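# Pour small balls from lidded jar into can

## Task

Tip the small balls out of the jar through the opening in its loose lid (the large balls are too big to pass) until all small balls are in the can and all large balls remain inside the jar; at the end the jar and the can must both stand upright and the lid must still be on the jar.

## Robot and tools

Robot: two arms, left_arm and right_arm, each ending in the same five-finger right hand (so the hands are not mirrored; every hand axis and number means the same on both). Cameras: cam_high, cam_low, cam_left_wrist, cam_right_wrist, each 672x504.

Frames. The scene frame has its origin at table-top height halfway between the two nominal arm bases, +x pointing out across the table, +z up, and left_arm on the +y side (image sides do not follow these names). Positions, orientations, velocities and absolute poses in results are in this frame. Pose offsets in commands are not: they run along the current Hand target's own axes. The hand point sits 0.05 m in front of the palm: its +z runs along the straight fingers, +y points out of the palm, +x points across the palm away from the thumb. Straight fingertips extend 0.06 to 0.07 m past the point along +z, with finger centre lines 0.06 m toward -y. A wrist bracket on the little-finger side can strike objects, and with fingers level the wrist may sit lower than the hand point and meet the table first.

The 28-number row (used by execute_actions and move). Order: left_arm dx, dy, dz, rx, ry, rz; left hand little, ring, middle, index, thumb_bend, thumb_turn, force_limit, speed; then the same fourteen for right_arm. Every value lies in [-1, 1] and both arms are always included. dx..rz are an offset, not a pose: measured from that arm's Hand target at the start of the action or move, along the Hand target's axes; 1.0 equals 0.6 m of travel or 180 degrees; rx, ry, rz form a single rotation vector. All zeros for an arm re-requests its current Hand target. The six finger numbers are absolute targets: +1 open/straight, -1 curled; thumb_turn -1 places the thumb opposite the fingers, +1 beside the palm. force_limit maps -1..+1 to about 0..10 N at the fingertip (0..15 N for the two thumb motors). speed rises from nearly zero at -1 to full at +0.48 and stays full above. There is no 'keep as is' value: to leave a hand alone, resend the last eight numbers you sent it (or, before any were sent, its hand_measured six plus hand_force_limit and hand_speed). A grip with the thumb turned in closes on things about 0.035 to 0.065 m across. For a soft grip close slowly (speed -0.94 or less). To squeeze more, raise force_limit and send a target tighter than hand_measured; to loosen, send one more open.

Tools.
- execute_actions(actions, cameras): actions is a list of actions; each action is a list of up to 15 rows, one per 1/30 s step; a short action repeats its final row for the remaining steps. Every row in an action counts from the same start pose. An empty list just returns state and images.
- move(target, speed, blend, stop_force, zero, blocking, cameras): target is one row or up to 15 rows, all offsets from the same starting Hand targets (not chained). speed in m/s, 0.002 to 3.2, default 0.25 (turn rate up to twice that in rad/s), one value or one per target. blend in metres rounds corners. stop_force in N, 4 to 120, one value for both arms, ends an arm's path when the wrist sensor feels that much push against its travel; not reliable for turning hands or light loose objects; omit it when backing off a contact. zero (only with stop_force) rezeros before the move. blocking=false returns early, not allowed with stop_force. Result adds a 'move:' line: done, off_target, moving, held or fault, plus limits=paced (pose clipped) or limits=held (steps withheld). Paths ignore obstacles and the other arm.
- wait(seconds 0 to 10, cameras): lets time pass holding commands.
- stop(cameras): brakes a running move.
- zoom_image(camera, region=[x0,y0,x1,y1] pixels, at most 504x504): enlarged view of the latest image.
- show_instructions(): shows reference images.
- zero_wrist_force(arm): rezeros that wrist sensor.
- finished_scene(scene): ends the current scene, given its number; irreversible.

Results: end_effector_position (m), end_effector_quat_wxyz, velocities, Hand target (the last commanded pose after clipping; next offsets start here), joint positions and torques, hand_measured / hand_stopped_by (moving, target, force, stalled, fault) / hand_load_n, in the same six-motor order as the row; Wrist force and torque along the end effector's axes, plus the peak since last shown. A lost grip shows only as hand_load_n falling near 0. Lines such as MOTOR HOT or fault messages flag trouble.

Cautions. Orientation commands are clipped to 32 degrees from the measured one each step, so big turns need several actions. The arms are stiff: aiming even slightly beyond a firm contact can trigger a fault stop (150 N about, or a joint torque limit: 303, 303, 138, 49.6, 49.6, 49.6 N m), freezing that arm for 10 s. Do not route a hand close to its own base; keep the arms and hands from pressing on each other. Do not drop, throw or slam objects, release moving objects, or overload fingers. Anything that leaves the table ruins the task. Holding loads or stretching out for long heats motors and can force a braking stop. Objects may get small random nudges.

Each tool is called as name(argument=value, ...), one argument or row to a line, values as JSON.

Reference images:

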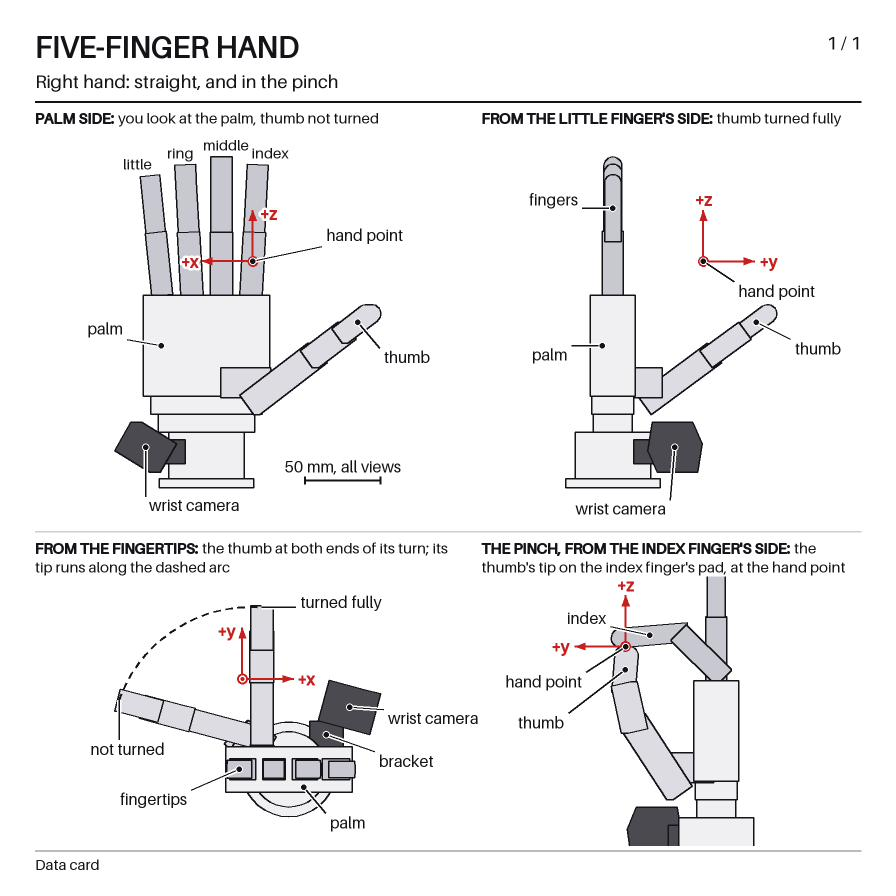

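## Session

execute_actions(
  actions=[],
)

Scene clock: 0.00 s.
left_arm: end_effector_position=(+0.6929, +0.8008, +0.1952) hand_measured=(+1.000, +1.000, +1.000, +1.000, +1.000, +1.000) hand_load_n=(+0.0, +0.0, +0.0, +0.0, +0.0, +0.0) hand_stopped_by=(target, target, target, target, target, target) hand_force_limit=0.00 hand_speed=-0.80 end_effector_quat_wxyz=(-0.005, +0.190, +0.979, -0.075) | right_arm: end_effector_position=(+0.6187, +0.1280, +0.3829) hand_measured=(+1.000, +1.000, +1.000, +1.000, +1.000, +1.000) hand_load_n=(+0.0, +0.0, +0.0, +0.0, +0.0, +0.0) hand_stopped_by=(target, target, target, target, target, target) hand_force_limit=0.00 hand_speed=-0.80 end_effector_quat_wxyz=(+0.076, +0.541, +0.421, +0.724)
Joint positions: left_arm=[-0.168 -1.142 1.874 0.856 1.72 -1.345] | right_arm=[0.96 -0.947 1.542 -0.66 1.969 0.78]
Joint velocities: within noise
Joint torques (N m): no reading
Motor temperatures (°C): left_arm=[42 37 25 33 40 37] | right_arm=[30 27 36 39 32 36]
Wrist force (N): no reading
Wrist torque (N m): no reading
Wrist force, peak (N): no reading
Hand target: left_arm +0.6929, +0.8008, +0.1952; -0.005, +0.190, +0.979, -0.075 | right_arm +0.6187, +0.1280, +0.3829; +0.076, +0.541, +0.421, +0.724

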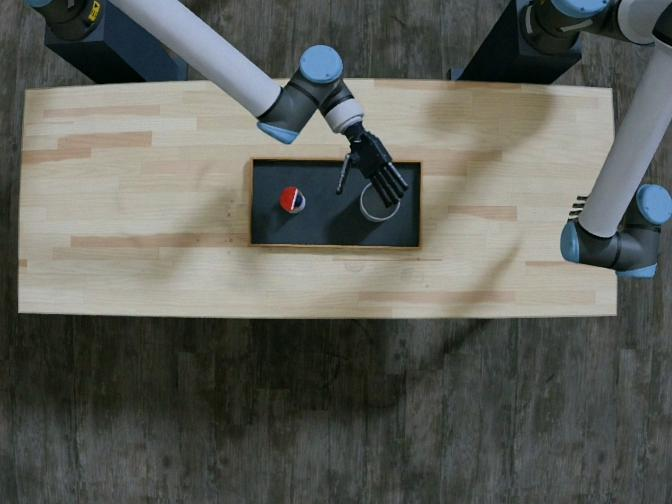

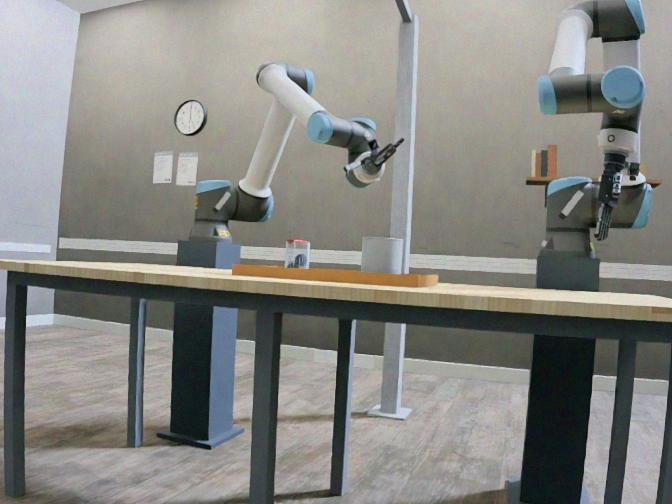

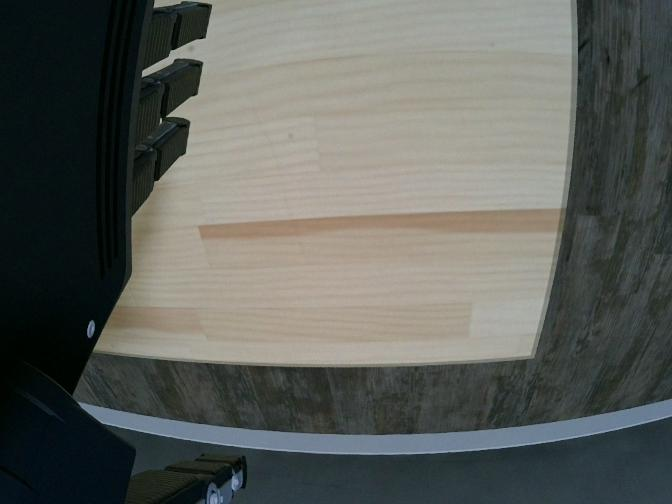

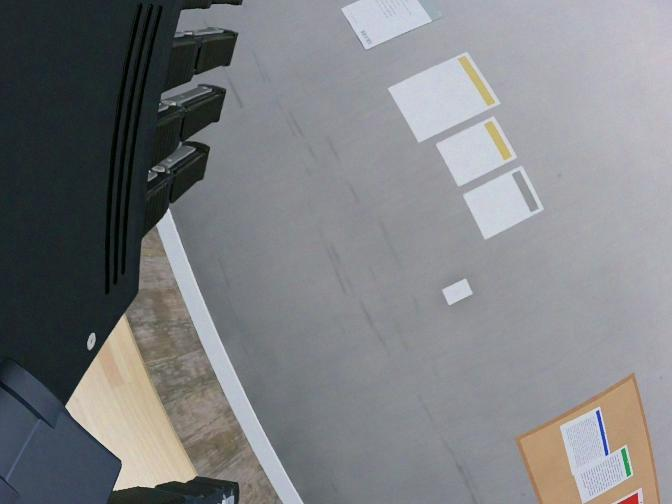

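zoom_image(
  camera="cam_high",
  region=[240, 140, 430, 260],
)

zoom_image(
  camera="cam_low",
  region=[220, 210, 450, 300],
)

zoom_image(
  camera="cam_high",
  region=[265, 175, 325, 225],
)

Scaled by 2.653.

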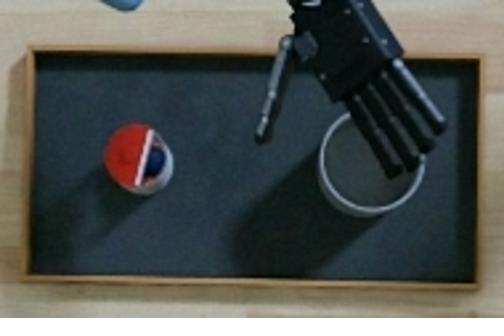

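Scaled by 2.191.

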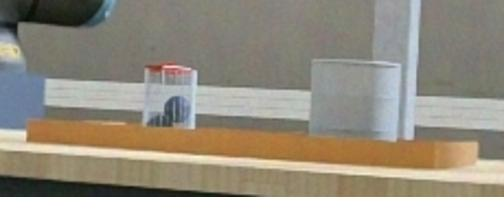

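Scaled by 8.400.

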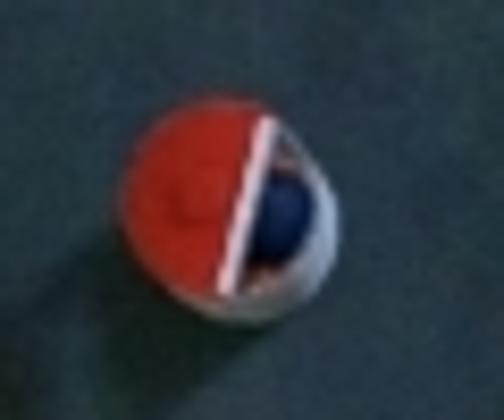

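move(
  target=[
    [0,0,0,0,0,0,1,1,1,1,1,1,0,-0.8,-0.3925,0.45,-0.485,0.3134,0.107,0.2316,1,1,1,1,1,1,0,-0.8],
  ],
  speed=0.3,
)

Scene clock: 8.73 s.
left_arm: end_effector_position=(+0.6929, +0.8008, +0.1952) hand_measured=(+1.000, +1.000, +1.000, +1.000, +1.000, +1.000) hand_load_n=(+0.0, +0.0, +0.0, +0.0, +0.0, +0.0) hand_stopped_by=(target, target, target, target, target, target) hand_force_limit=0.00 hand_speed=-0.80 end_effector_quat_wxyz=(-0.005, +0.190, +0.979, -0.075) | right_arm: end_effector_position=(+0.5607, -0.3298, +0.3828) hand_measured=(+1.000, +1.000, +1.000, +1.000, +1.000, +1.000) hand_load_n=(+0.0, +0.0, +0.0, +0.0, +0.0, +0.0) hand_stopped_by=(target, target, target, target, target, target) hand_force_limit=0.00 hand_speed=-0.80 end_effector_quat_wxyz=(+0.502, -0.498, -0.498, -0.502) end_effector_velocity=(+0.001, +0.000, +0.000) end_effector_angular_velocity=(+0.000, -0.002, -0.002)
Joint positions: left_arm=[-0.168 -1.142 1.874 0.856 1.72 -1.345] | right_arm=[-0.055 -1.481 2.186 -0.562 -0.057 1.427]
Joint velocities: left_arm=[within noise] | right_arm=[0 -0.001 0 -0.005 0.001 0.004]
Joint torques (N m): left_arm=[7.83 -66.93 -30.78 3.2 0.79 1.31] | right_arm=[-15.28 -61.6 -26 -2.97 -2.57 2.29]
Motor temperatures (°C): left_arm=[42 37 25 33 40 37] | right_arm=[30 27 36 39 32 36]
Wrist force (N): left_arm=[0.3 0.2 0.1] | right_arm=[0.4 -0.2 0.7]
Wrist torque (N m): left_arm=[0.03 -0.06 0.03] | right_arm=[-0.01 -0.02 -0.23]
Wrist force, peak (N): left_arm=[0.0 0.3 -1.0] | right_arm=[0.3 -0.5 1.2]
Hand target: left_arm +0.6929, +0.8008, +0.1952; -0.005, +0.190, +0.979, -0.075 | right_arm +0.5607, -0.3300, +0.3827; +0.500, -0.500, -0.500, -0.500
Off the commanded pose: left_arm 0.000 m, 0 deg | right_arm 0.000 m, 0 deg.
move: done
camera_calibration:
cam_right_wrist: T_world_to_cam=[[0.949786, 0.0188864, 0.31233, -0.645435], [0.285549, -0.460452, -0.840503, 0.0149367], [0.127939, 0.887484, -0.442724, 0.50316], [0, 0, 0, 1]] pos_world=[0.544386, -0.427479, 0.436904]

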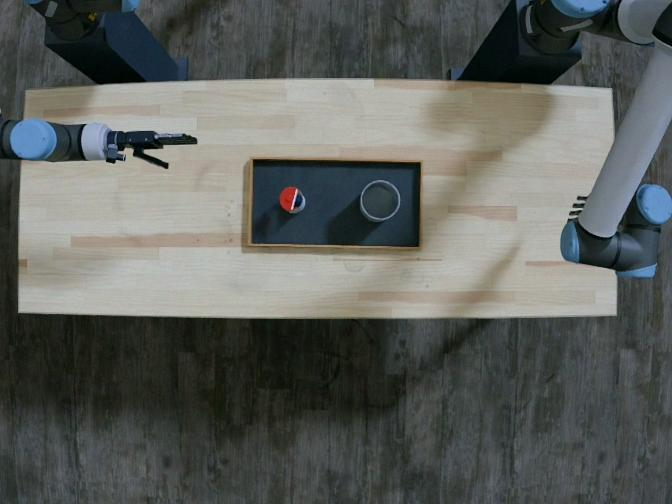

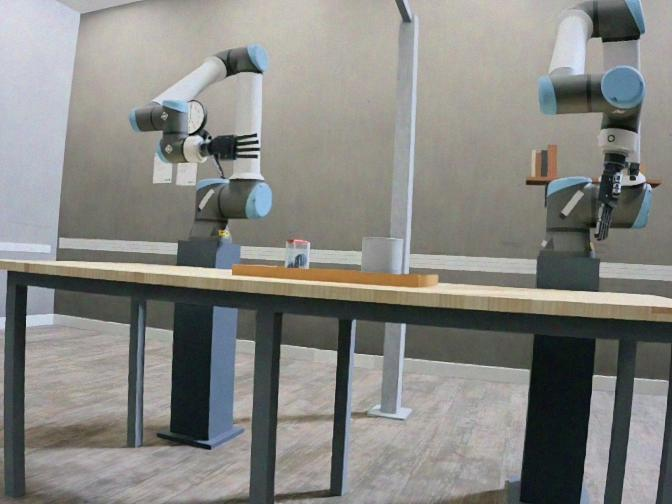

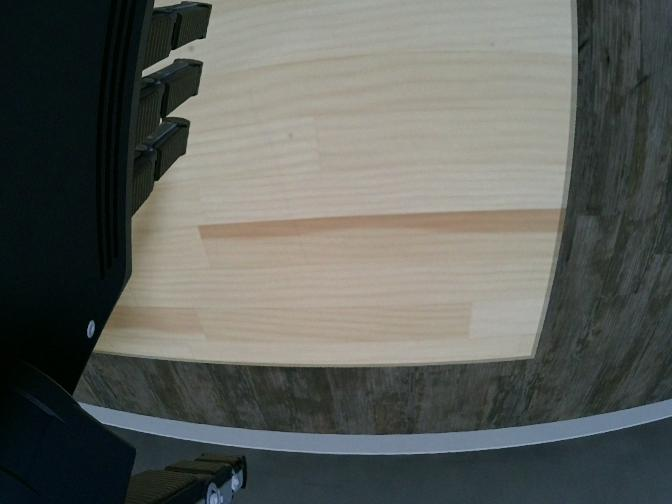

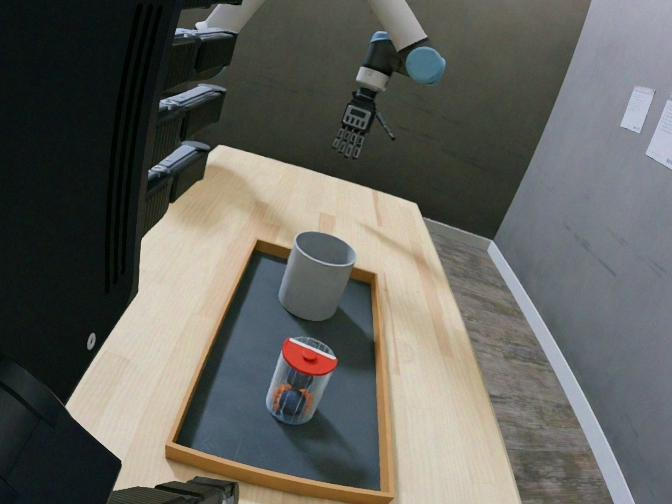

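zoom_image(
  camera="cam_right_wrist",
  region=[250, 320, 360, 440],
)

zoom_image(
  camera="cam_high",
  region=[265, 175, 325, 225],
)

Scaled by 4.200 from the camera's 672x504 image, which has a finer 960x720 frame.

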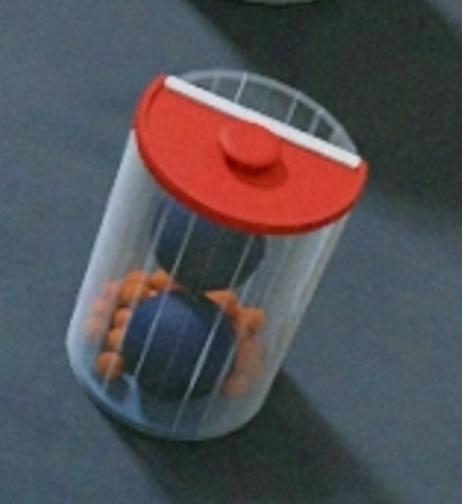

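Scaled by 8.400.

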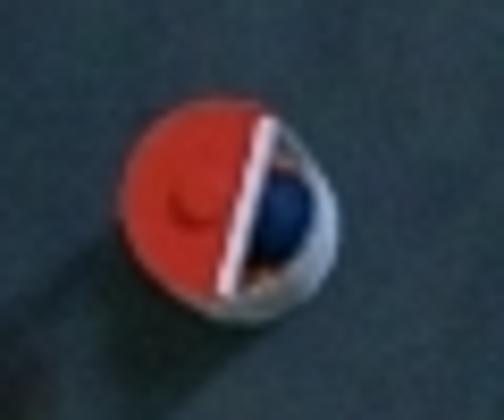

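move(
  target=[
    [0,0,0,0,0,0,1,1,1,1,1,1,0,-0.8,-0.3878,0.0515,0.2,-0.0833,0,0,1,1,1,1,1,-1,-0.5,-0.5],
  ],
  speed=0.25,
)

zoom_image(
  camera="cam_right_wrist",
  region=[150, 250, 450, 500],
)

Scene clock: 17.43 s.
left_arm: end_effector_position=(+0.6929, +0.8008, +0.1952) hand_measured=(+1.000, +1.000, +1.000, +1.000, +1.000, +1.000) hand_load_n=(+0.0, +0.0, +0.0, +0.0, +0.0, +0.0) hand_stopped_by=(target, target, target, target, target, target) hand_force_limit=0.00 hand_speed=-0.80 end_effector_quat_wxyz=(-0.005, +0.190, +0.979, -0.075) | right_arm: end_effector_position=(+0.5915, -0.2099, +0.1501) hand_measured=(+1.000, +1.000, +1.000, +1.000, +1.000, -1.000) hand_load_n=(+0.0, +0.0, +0.0, +0.0, +0.0, +0.0) hand_stopped_by=(target, target, target, target, target, target) hand_force_limit=-0.50 hand_speed=-0.50 end_effector_quat_wxyz=(-0.431, +0.561, +0.431, +0.561)
Joint positions: left_arm=[-0.168 -1.142 1.874 0.856 1.72 -1.345] | right_arm=[0.248 -1.08 2.265 -1.186 0.506 1.571]
Joint velocities: within noise
Joint torques (N m): left_arm=[11.78 -62.87 -29.67 2.57 1.55 1.96] | right_arm=[20.06 -40.99 -11.01 -4.49 1.56 2.31]
Motor temperatures (°C): left_arm=[42 37 25 33 40 37] | right_arm=[30 27 36 39 32 36]
Wrist force (N): left_arm=[-0.4 -0.2 -0.4] | right_arm=[-0.2 -0.2 0.6]
Wrist torque (N m): left_arm=[-0.01 0.06 -0.03] | right_arm=[0.07 0.14 -0.31]
Wrist force, peak (N): left_arm=[-0.2 0.4 -0.9] | right_arm=[1.8 -0.2 0.0]
Hand target: left_arm +0.6929, +0.8008, +0.1952; -0.005, +0.190, +0.979, -0.075 | right_arm +0.5915, -0.2099, +0.1501; -0.431, +0.561, +0.431, +0.561
Off the commanded pose: left_arm 0.000 m, 0 deg | right_arm 0.000 m, 0 deg.
move: done
camera_calibration:
cam_right_wrist: T_world_to_cam=[[0.923445, -0.223533, 0.311901, -0.639495], [0.155627, -0.5248, -0.836878, -0.071397], [0.350756, 0.821351, -0.449836, 0.14515], [0, 0, 0, 1]] pos_world=[0.550738, -0.299636, 0.205002]

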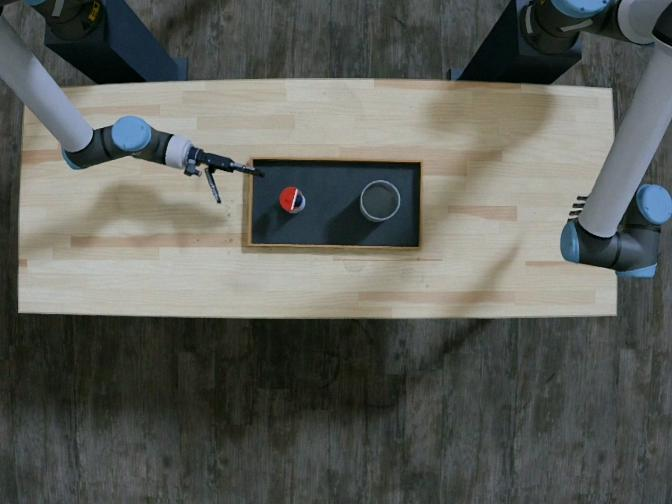

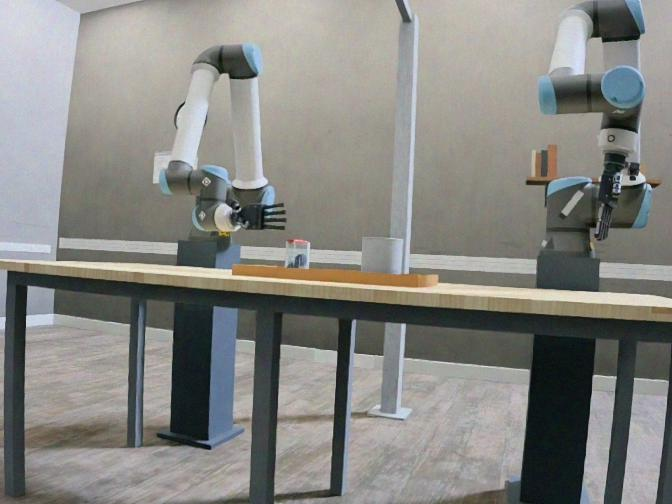

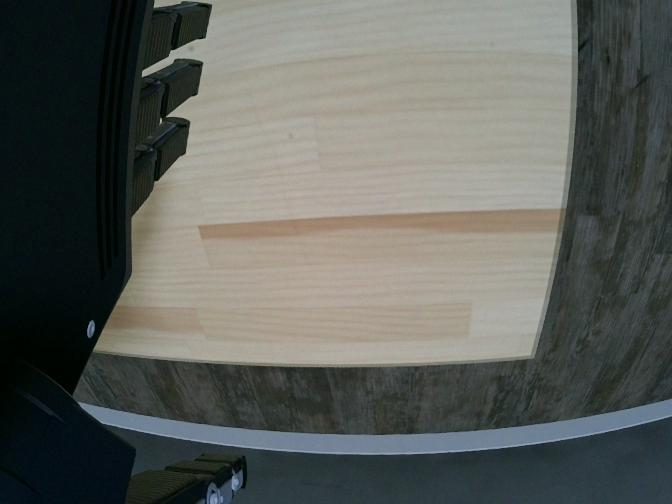

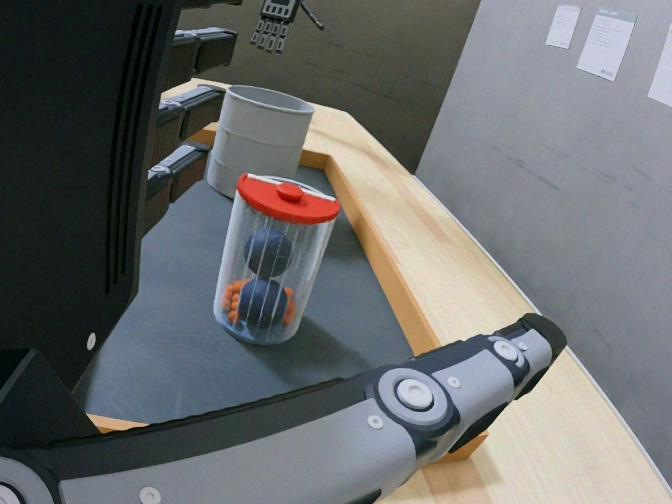

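Scaled by 1.680 from the camera's 672x504 image, which has a finer 960x720 frame.

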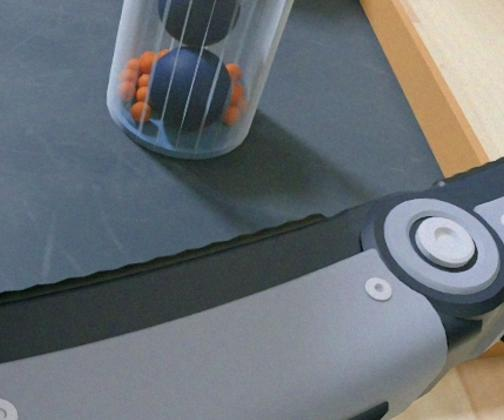

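zoom_image(
  camera="cam_right_wrist",
  region=[190, 150, 370, 360],
)

Scaled by 2.400 from the camera's 672x504 image, which has a finer 960x720 frame.

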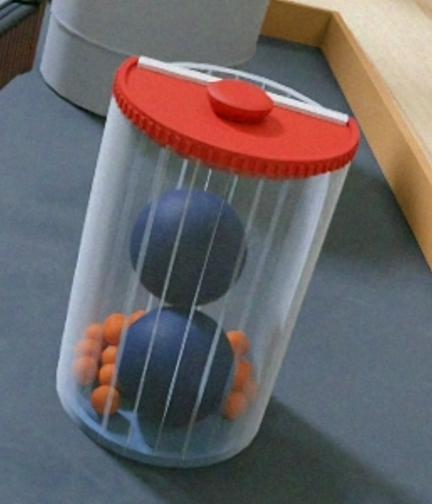

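move(
  target=[
    [0,0,0,0,0,0,1,1,1,1,1,1,0,-0.8,-0.1383,-0.0145,0,0,0,0,1,1,1,1,1,-1,-0.5,-0.5],
    [0,0,0,0,0,0,1,1,1,1,1,1,0,-0.8,-0.1383,-0.0145,0.18,0,0,0,1,1,1,1,1,-1,-0.5,-0.5],
  ],
  speed=0.2,
)

zoom_image(
  camera="cam_right_wrist",
  region=[100, 50, 500, 450],
)

zoom_image(
  camera="cam_low",
  region=[200, 200, 350, 300],
)

Scene clock: 20.43 s.
left_arm: end_effector_position=(+0.6929, +0.8008, +0.1952) hand_measured=(+1.000, +1.000, +1.000, +1.000, +1.000, +1.000) hand_load_n=(+0.0, +0.0, +0.0, +0.0, +0.0, +0.0) hand_stopped_by=(target, target, target, target, target, target) hand_force_limit=0.00 hand_speed=-0.80 end_effector_quat_wxyz=(-0.005, +0.190, +0.979, -0.075) | right_arm: end_effector_position=(+0.6109, -0.1035, +0.0671) hand_measured=(+1.000, +1.000, +1.000, +1.000, +1.000, -1.000) hand_load_n=(+0.0, +0.0, +0.0, +0.0, +0.0, +0.5) hand_stopped_by=(target, target, target, target, target, target) hand_force_limit=-0.50 hand_speed=-0.50 end_effector_quat_wxyz=(-0.431, +0.561, +0.431, +0.561)
Joint positions: left_arm=[-0.168 -1.142 1.874 0.856 1.72 -1.345] | right_arm=[0.421 -0.866 2.098 -1.232 0.679 1.571]
Joint velocities: within noise
Joint torques (N m): left_arm=[11.99 -61.81 -28.93 3.14 1.33 2.78] | right_arm=[18.63 -53.47 -23.87 2.04 1.55 -2.74]
Motor temperatures (°C): left_arm=[42 37 25 33 40 37] | right_arm=[30 27 36 39 32 36]
Wrist force (N): left_arm=[0.1 -0.2 -0.1] | right_arm=[-0.2 0.1 0.6]
Wrist torque (N m): left_arm=[-0.02 -0.03 0.00] | right_arm=[0.11 0.10 -0.27]
Wrist force, peak (N): left_arm=[-0.5 0.7 -0.2] | right_arm=[0.1 0.1 1.7]
Hand target: left_arm +0.6929, +0.8008, +0.1952; -0.005, +0.190, +0.979, -0.075 | right_arm +0.6110, -0.1033, +0.0671; -0.431, +0.561, +0.431, +0.561
Off the commanded pose: left_arm 0.000 m, 0 deg | right_arm 0.000 m, 0 deg.
move: done
camera_calibration:
cam_right_wrist: T_world_to_cam=[[0.923438, -0.223571, 0.311896, -0.607741], [0.155635, -0.524727, -0.836923, -0.0880233], [0.350771, 0.821388, -0.449757, 0.013605], [0, 0, 0, 1]] pos_world=[0.570138, -0.193236, 0.122002]

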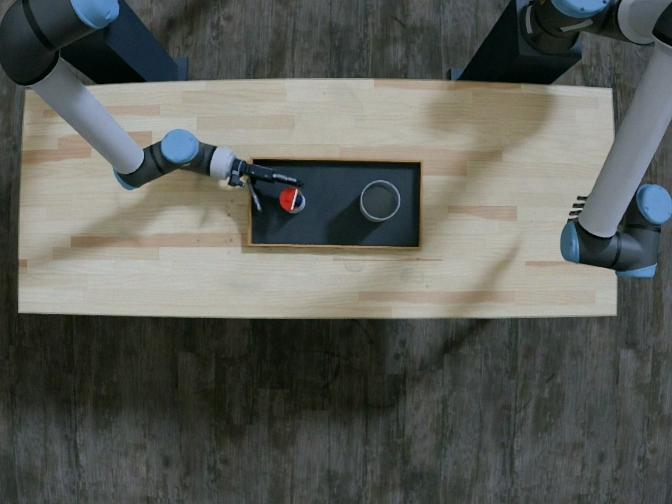

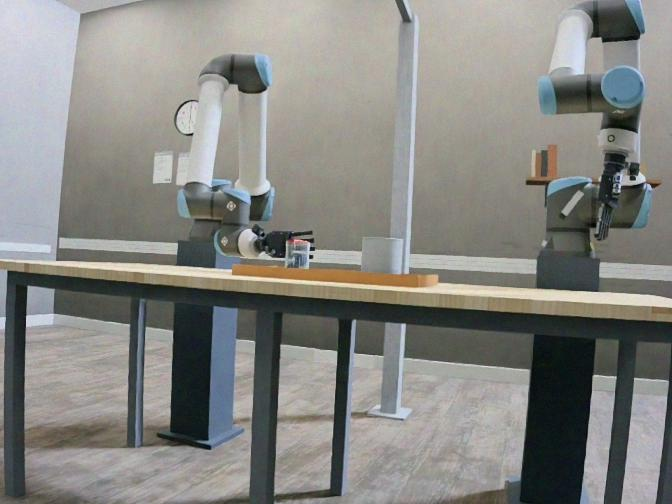

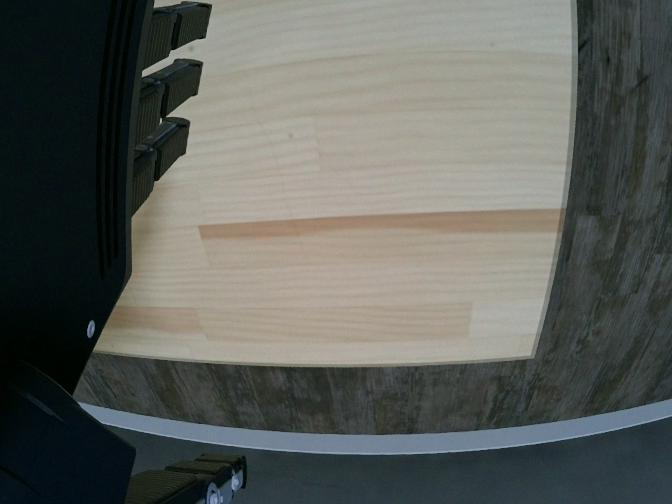

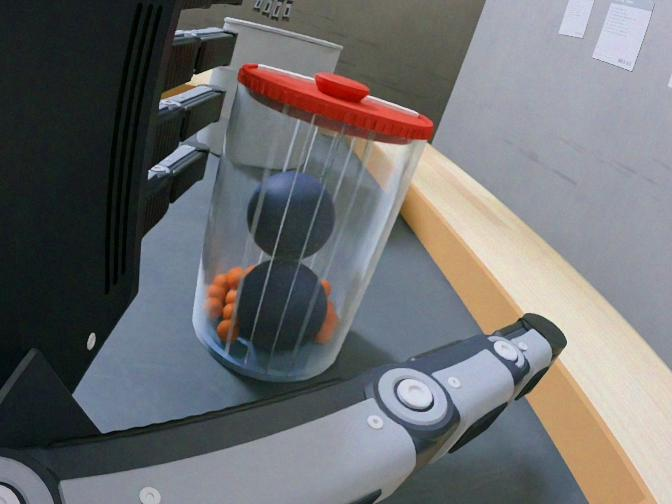

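Scaled by 1.260 from the camera's 672x504 image, which has a finer 960x720 frame.

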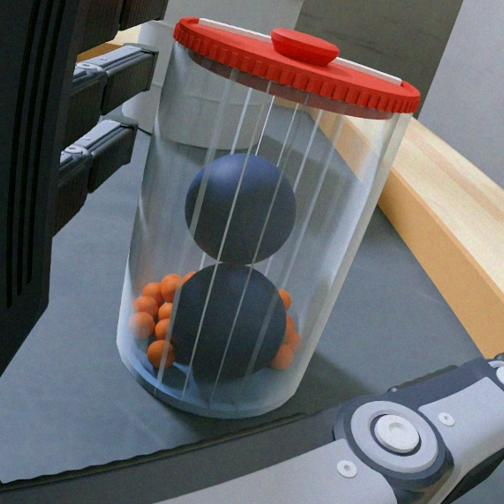

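Scaled by 3.360.

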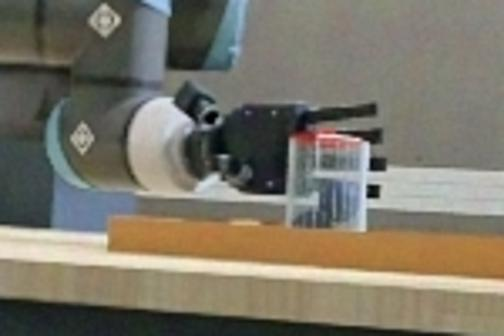

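move(
  target=[0,0,0,0,0,0,1,1,1,1,1,1,0,-0.8,0,0,0.0887,0,0,0,1,1,1,1,1,-1,-0.5,-0.5],
  speed=0.05,
  stop_force=6,
)

zoom_image(
  camera="cam_low",
  region=[200, 200, 350, 300],
)

zoom_image(
  camera="cam_high",
  region=[240, 150, 340, 230],
)

Scene clock: 23.23 s.
left_arm: end_effector_position=(+0.6929, +0.8008, +0.1952) hand_measured=(+1.000, +1.000, +1.000, +1.000, +1.000, +1.000) hand_load_n=(+0.0, +0.0, +0.0, +0.0, +0.0, +0.0) hand_stopped_by=(target, target, target, target, target, target) hand_force_limit=0.00 hand_speed=-0.80 end_effector_quat_wxyz=(-0.005, +0.190, +0.979, -0.075) | right_arm: end_effector_position=(+0.6247, -0.0519, +0.0671) hand_measured=(+1.000, +1.000, +1.000, +1.000, +1.000, -1.000) hand_load_n=(+0.0, +0.0, +0.0, +0.0, +0.0, +0.5) hand_stopped_by=(target, target, target, target, target, target) hand_force_limit=-0.50 hand_speed=-0.50 end_effector_quat_wxyz=(-0.431, +0.561, +0.431, +0.561)
Joint positions: left_arm=[-0.168 -1.142 1.874 0.856 1.72 -1.345] | right_arm=[0.488 -0.835 2.006 -1.172 0.746 1.571]
Joint velocities: within noise
Joint torques (N m): left_arm=[14.15 -65.51 -27.32 2.46 1.39 3.17] | right_arm=[21.54 -60.19 -24.73 1.38 1.63 -3.03]
Motor temperatures (°C): left_arm=[42 37 25 33 40 37] | right_arm=[30 27 36 39 32 36]
Wrist force (N): left_arm=[-0.6 -0.1 0.5] | right_arm=[0.0 -0.4 0.3]
Wrist torque (N m): left_arm=[-0.05 0.06 -0.04] | right_arm=[0.03 0.03 -0.33]
Wrist force, peak (N): left_arm=[0.2 0.8 0.3] | right_arm=[-0.1 -0.2 1.1]
Hand target: left_arm +0.6929, +0.8008, +0.1952; -0.005, +0.190, +0.979, -0.075 | right_arm +0.6247, -0.0519, +0.0671; -0.431, +0.561, +0.431, +0.561
Off the commanded pose: left_arm 0.000 m, 0 deg | right_arm 0.000 m, 0 deg.
move: done
camera_calibration:
cam_right_wrist: T_world_to_cam=[[0.923434, -0.223559, 0.311915, -0.608947], [0.155656, -0.524732, -0.836916, -0.0631089], [0.350771, 0.821388, -0.449757, -0.0336191], [0, 0, 0, 1]] pos_world=[0.583938, -0.141636, 0.122002]

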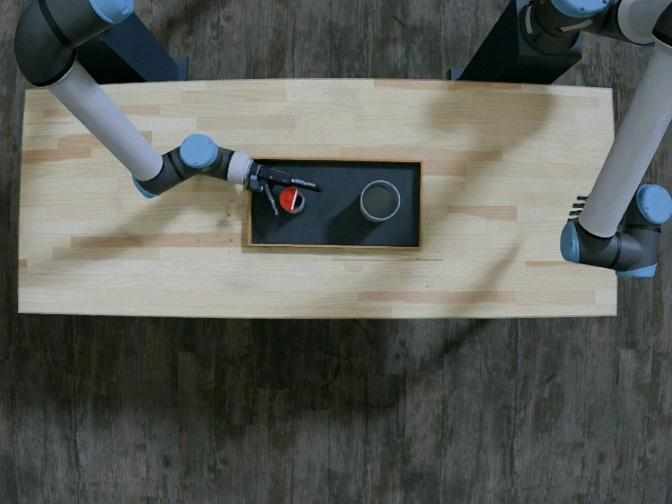

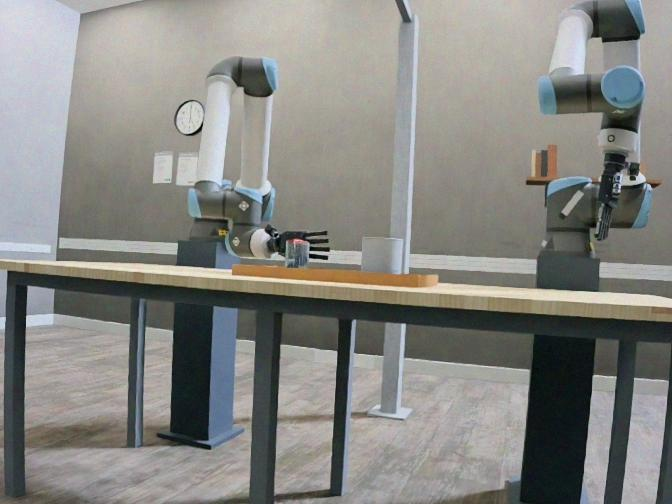

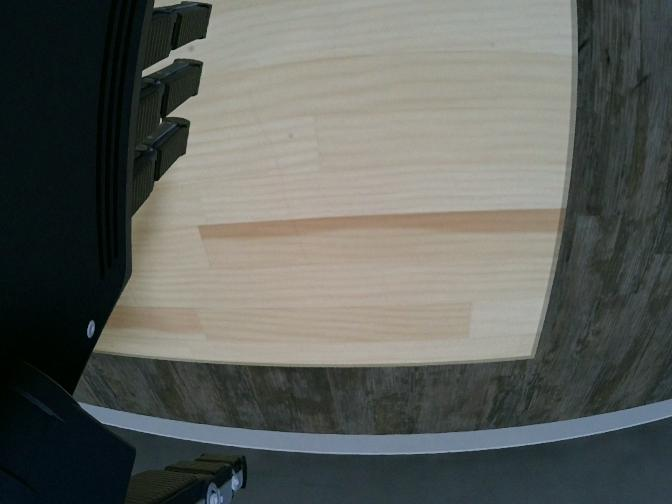

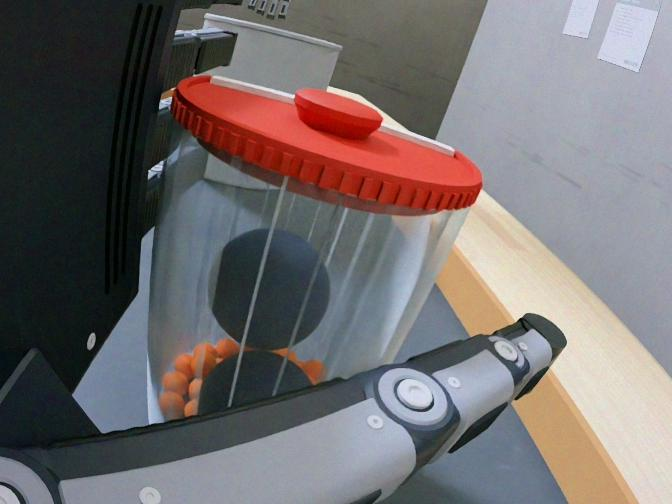

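Scaled by 3.360.

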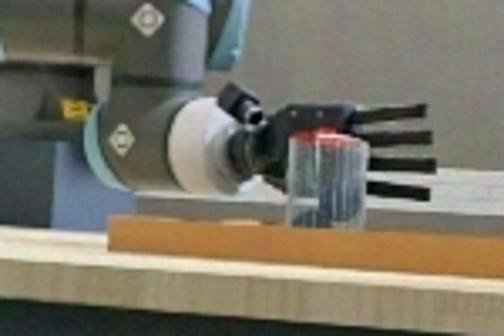

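Scaled by 5.040.

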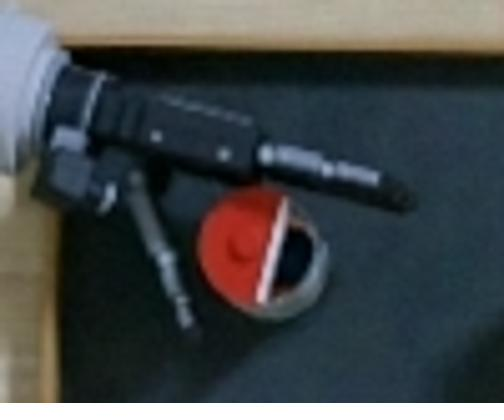

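move(
  target=[0,0,0,0,0,0,1,1,1,1,1,1,0,-0.8,0,0,0,0,0,0,1,1,0.2,0.2,1,-1,-0.5,-0.5],
  cameras=["cam_high","cam_right_wrist"],
)

zoom_image(
  camera="cam_high",
  region=[240, 150, 340, 230],
)

Scene clock: 25.10 s.
left_arm: end_effector_position=(+0.6929, +0.8008, +0.1952) hand_measured=(+1.000, +1.000, +1.000, +1.000, +1.000, +1.000) hand_load_n=(+0.0, +0.0, +0.0, +0.0, +0.0, -0.5) hand_stopped_by=(target, target, target, target, target, target) hand_force_limit=0.00 hand_speed=-0.80 end_effector_quat_wxyz=(-0.005, +0.190, +0.979, -0.075) | right_arm: end_effector_position=(+0.6247, -0.0519, +0.0671) hand_measured=(+1.000, +1.000, +0.200, +0.200, +1.000, -1.000) hand_load_n=(+0.0, +0.0, +0.0, +0.0, +0.0, +0.5) hand_stopped_by=(target, target, target, target, target, target) hand_force_limit=-0.50 hand_speed=-0.50 end_effector_quat_wxyz=(-0.431, +0.561, +0.431, +0.561)
Joint positions: left_arm=[-0.168 -1.142 1.874 0.856 1.72 -1.345] | right_arm=[0.488 -0.835 2.006 -1.172 0.746 1.571]
Joint velocities: within noise
Joint torques (N m): left_arm=[14.54 -63.53 -27.5 2.66 1.16 2.75] | right_arm=[20.18 -61.35 -24.64 0.9 0.71 -2.7]
Motor temperatures (°C): left_arm=[42 37 25 33 39 37] | right_arm=[30 27 36 39 32 36]
Wrist force (N): left_arm=[0.1 0.2 0.1] | right_arm=[0.0 -0.4 0.7]
Wrist torque (N m): left_arm=[0.02 -0.04 0.01] | right_arm=[0.02 0.03 -0.33]
Wrist force, peak (N): left_arm=[0.6 0.4 0.0] | right_arm=[0.2 -0.3 1.1]
Hand target: left_arm +0.6929, +0.8008, +0.1952; -0.005, +0.190, +0.979, -0.075 | right_arm +0.6247, -0.0519, +0.0671; -0.431, +0.561, +0.431, +0.561
Off the commanded pose: left_arm 0.000 m, 0 deg | right_arm 0.000 m, 0 deg.
move: done
camera_calibration:
cam_right_wrist: T_world_to_cam=[[0.923434, -0.223559, 0.311915, -0.608947], [0.155656, -0.524732, -0.836916, -0.0631089], [0.350771, 0.821388, -0.449757, -0.0336191], [0, 0, 0, 1]] pos_world=[0.583938, -0.141636, 0.122002]
Images, in order (width x height): cam_high 672x504, cam_right_wrist 672x504.

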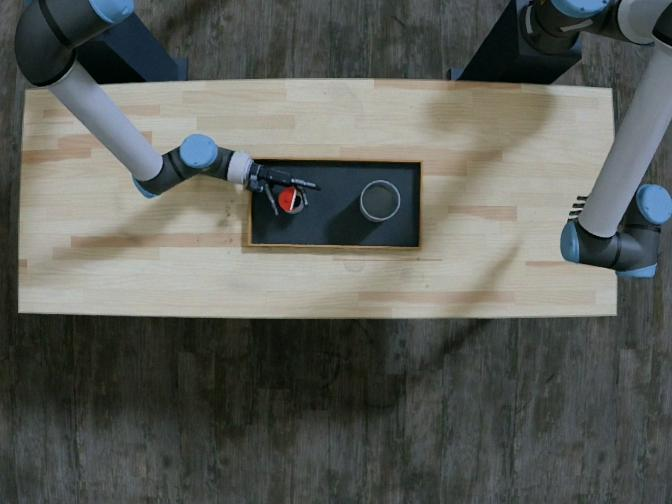

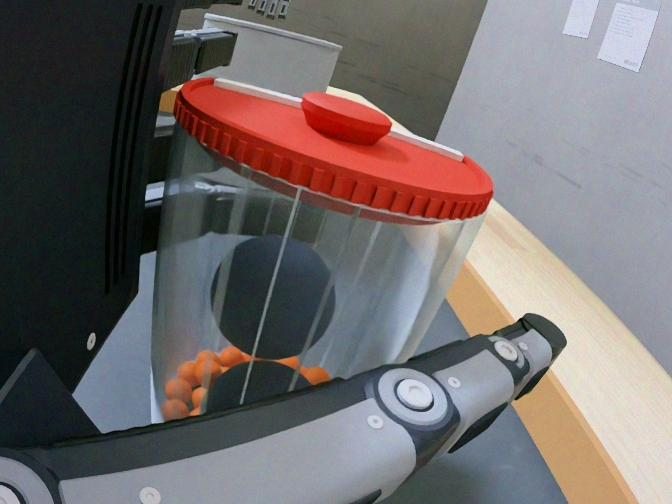

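Scaled by 5.040.

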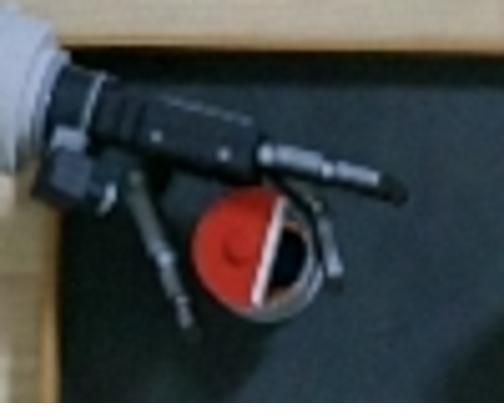

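move(
  target=[0,0,0,0,0,0,1,1,1,1,1,1,0,-0.8,0,0,0,0,0,0,1,1,-0.8,-0.8,1,-1,-0.4,-0.85],
  cameras=["cam_high","cam_right_wrist","cam_low"],
)

zoom_image(
  camera="cam_high",
  region=[240, 150, 340, 230],
)

Scene clock: 27.33 s.
left_arm: end_effector_position=(+0.6929, +0.8008, +0.1952) hand_measured=(+1.000, +1.000, +1.000, +1.000, +1.000, +1.000) hand_load_n=(+0.0, +0.0, -0.5, +0.0, +0.0, +0.0) hand_stopped_by=(target, target, target, target, target, target) hand_force_limit=0.00 hand_speed=-0.80 end_effector_quat_wxyz=(-0.005, +0.190, +0.979, -0.075) | right_arm: end_effector_position=(+0.6247, -0.0519, +0.0671) hand_measured=(+1.000, +1.000, -0.006, -0.006, +1.000, -1.000) hand_load_n=(+0.0, +0.0, +3.5, +6.5, +1.5, +0.0) hand_stopped_by=(target, target, force, force, target, target) hand_force_limit=-0.40 hand_speed=-0.85 end_effector_quat_wxyz=(-0.431, +0.561, +0.431, +0.561)
Joint positions: left_arm=[-0.168 -1.142 1.874 0.856 1.72 -1.345] | right_arm=[0.488 -0.835 2.006 -1.172 0.746 1.571]
Joint velocities: within noise
Joint torques (N m): left_arm=[19.55 -66.12 -26.94 2.95 1.48 2.8] | right_arm=[12.25 -60.53 -21.71 -0.55 -0.96 -3.01]
Motor temperatures (°C): left_arm=[42 37 25 33 39 37] | right_arm=[30 27 36 39 32 36]
Wrist force (N): left_arm=[0.0 0.1 -0.4] | right_arm=[-0.8 0.1 0.5]
Wrist torque (N m): left_arm=[0.04 -0.01 0.00] | right_arm=[0.09 0.06 -0.31]
Wrist force, peak (N): left_arm=[-0.2 0.6 -0.4] | right_arm=[-0.6 -0.6 1.0]
Hand target: left_arm +0.6929, +0.8008, +0.1952; -0.005, +0.190, +0.979, -0.075 | right_arm +0.6247, -0.0519, +0.0671; -0.431, +0.561, +0.431, +0.561
Off the commanded pose: left_arm 0.000 m, 0 deg | right_arm 0.000 m, 0 deg.
move: done
camera_calibration:
cam_right_wrist: T_world_to_cam=[[0.923434, -0.223559, 0.311915, -0.608947], [0.155656, -0.524732, -0.836916, -0.0631089], [0.350771, 0.821388, -0.449757, -0.0336191], [0, 0, 0, 1]] pos_world=[0.583938, -0.141636, 0.122002]
Images, in order (width x height): cam_high 672x504, cam_low 672x504, cam_right_wrist 672x504.

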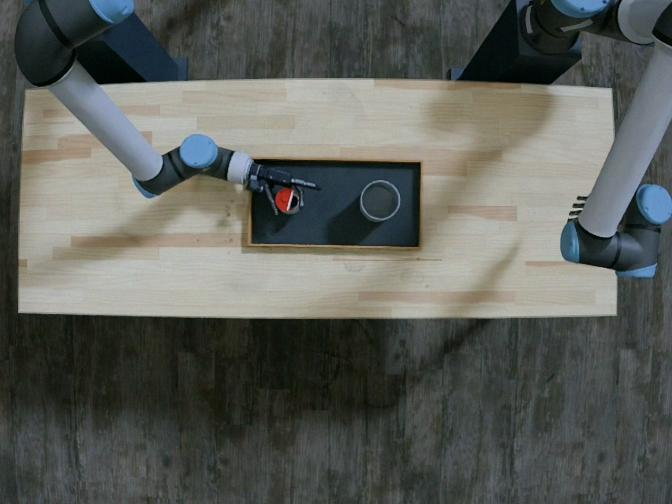

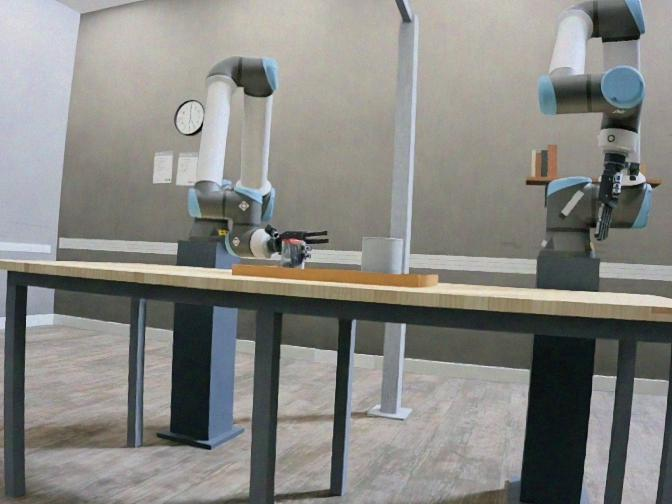

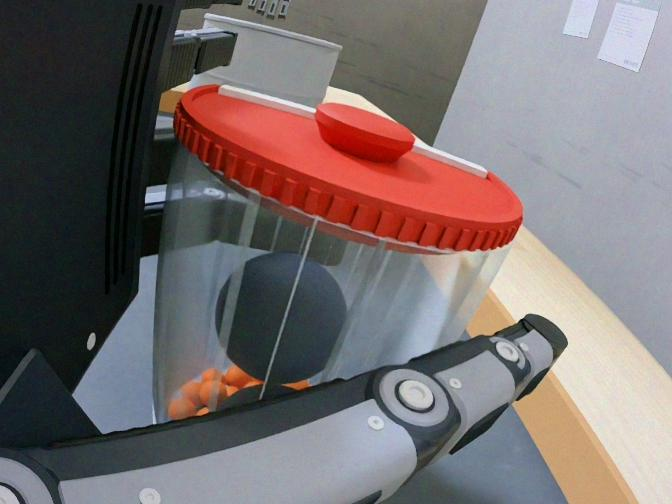

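Scaled by 5.040.

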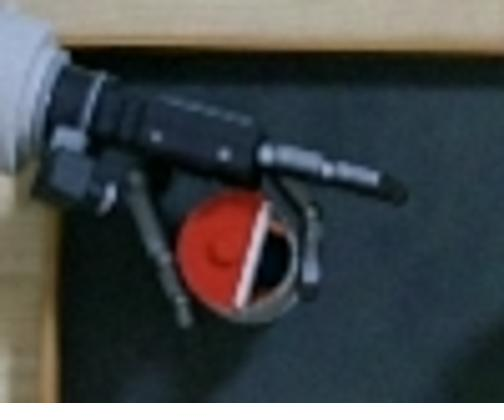

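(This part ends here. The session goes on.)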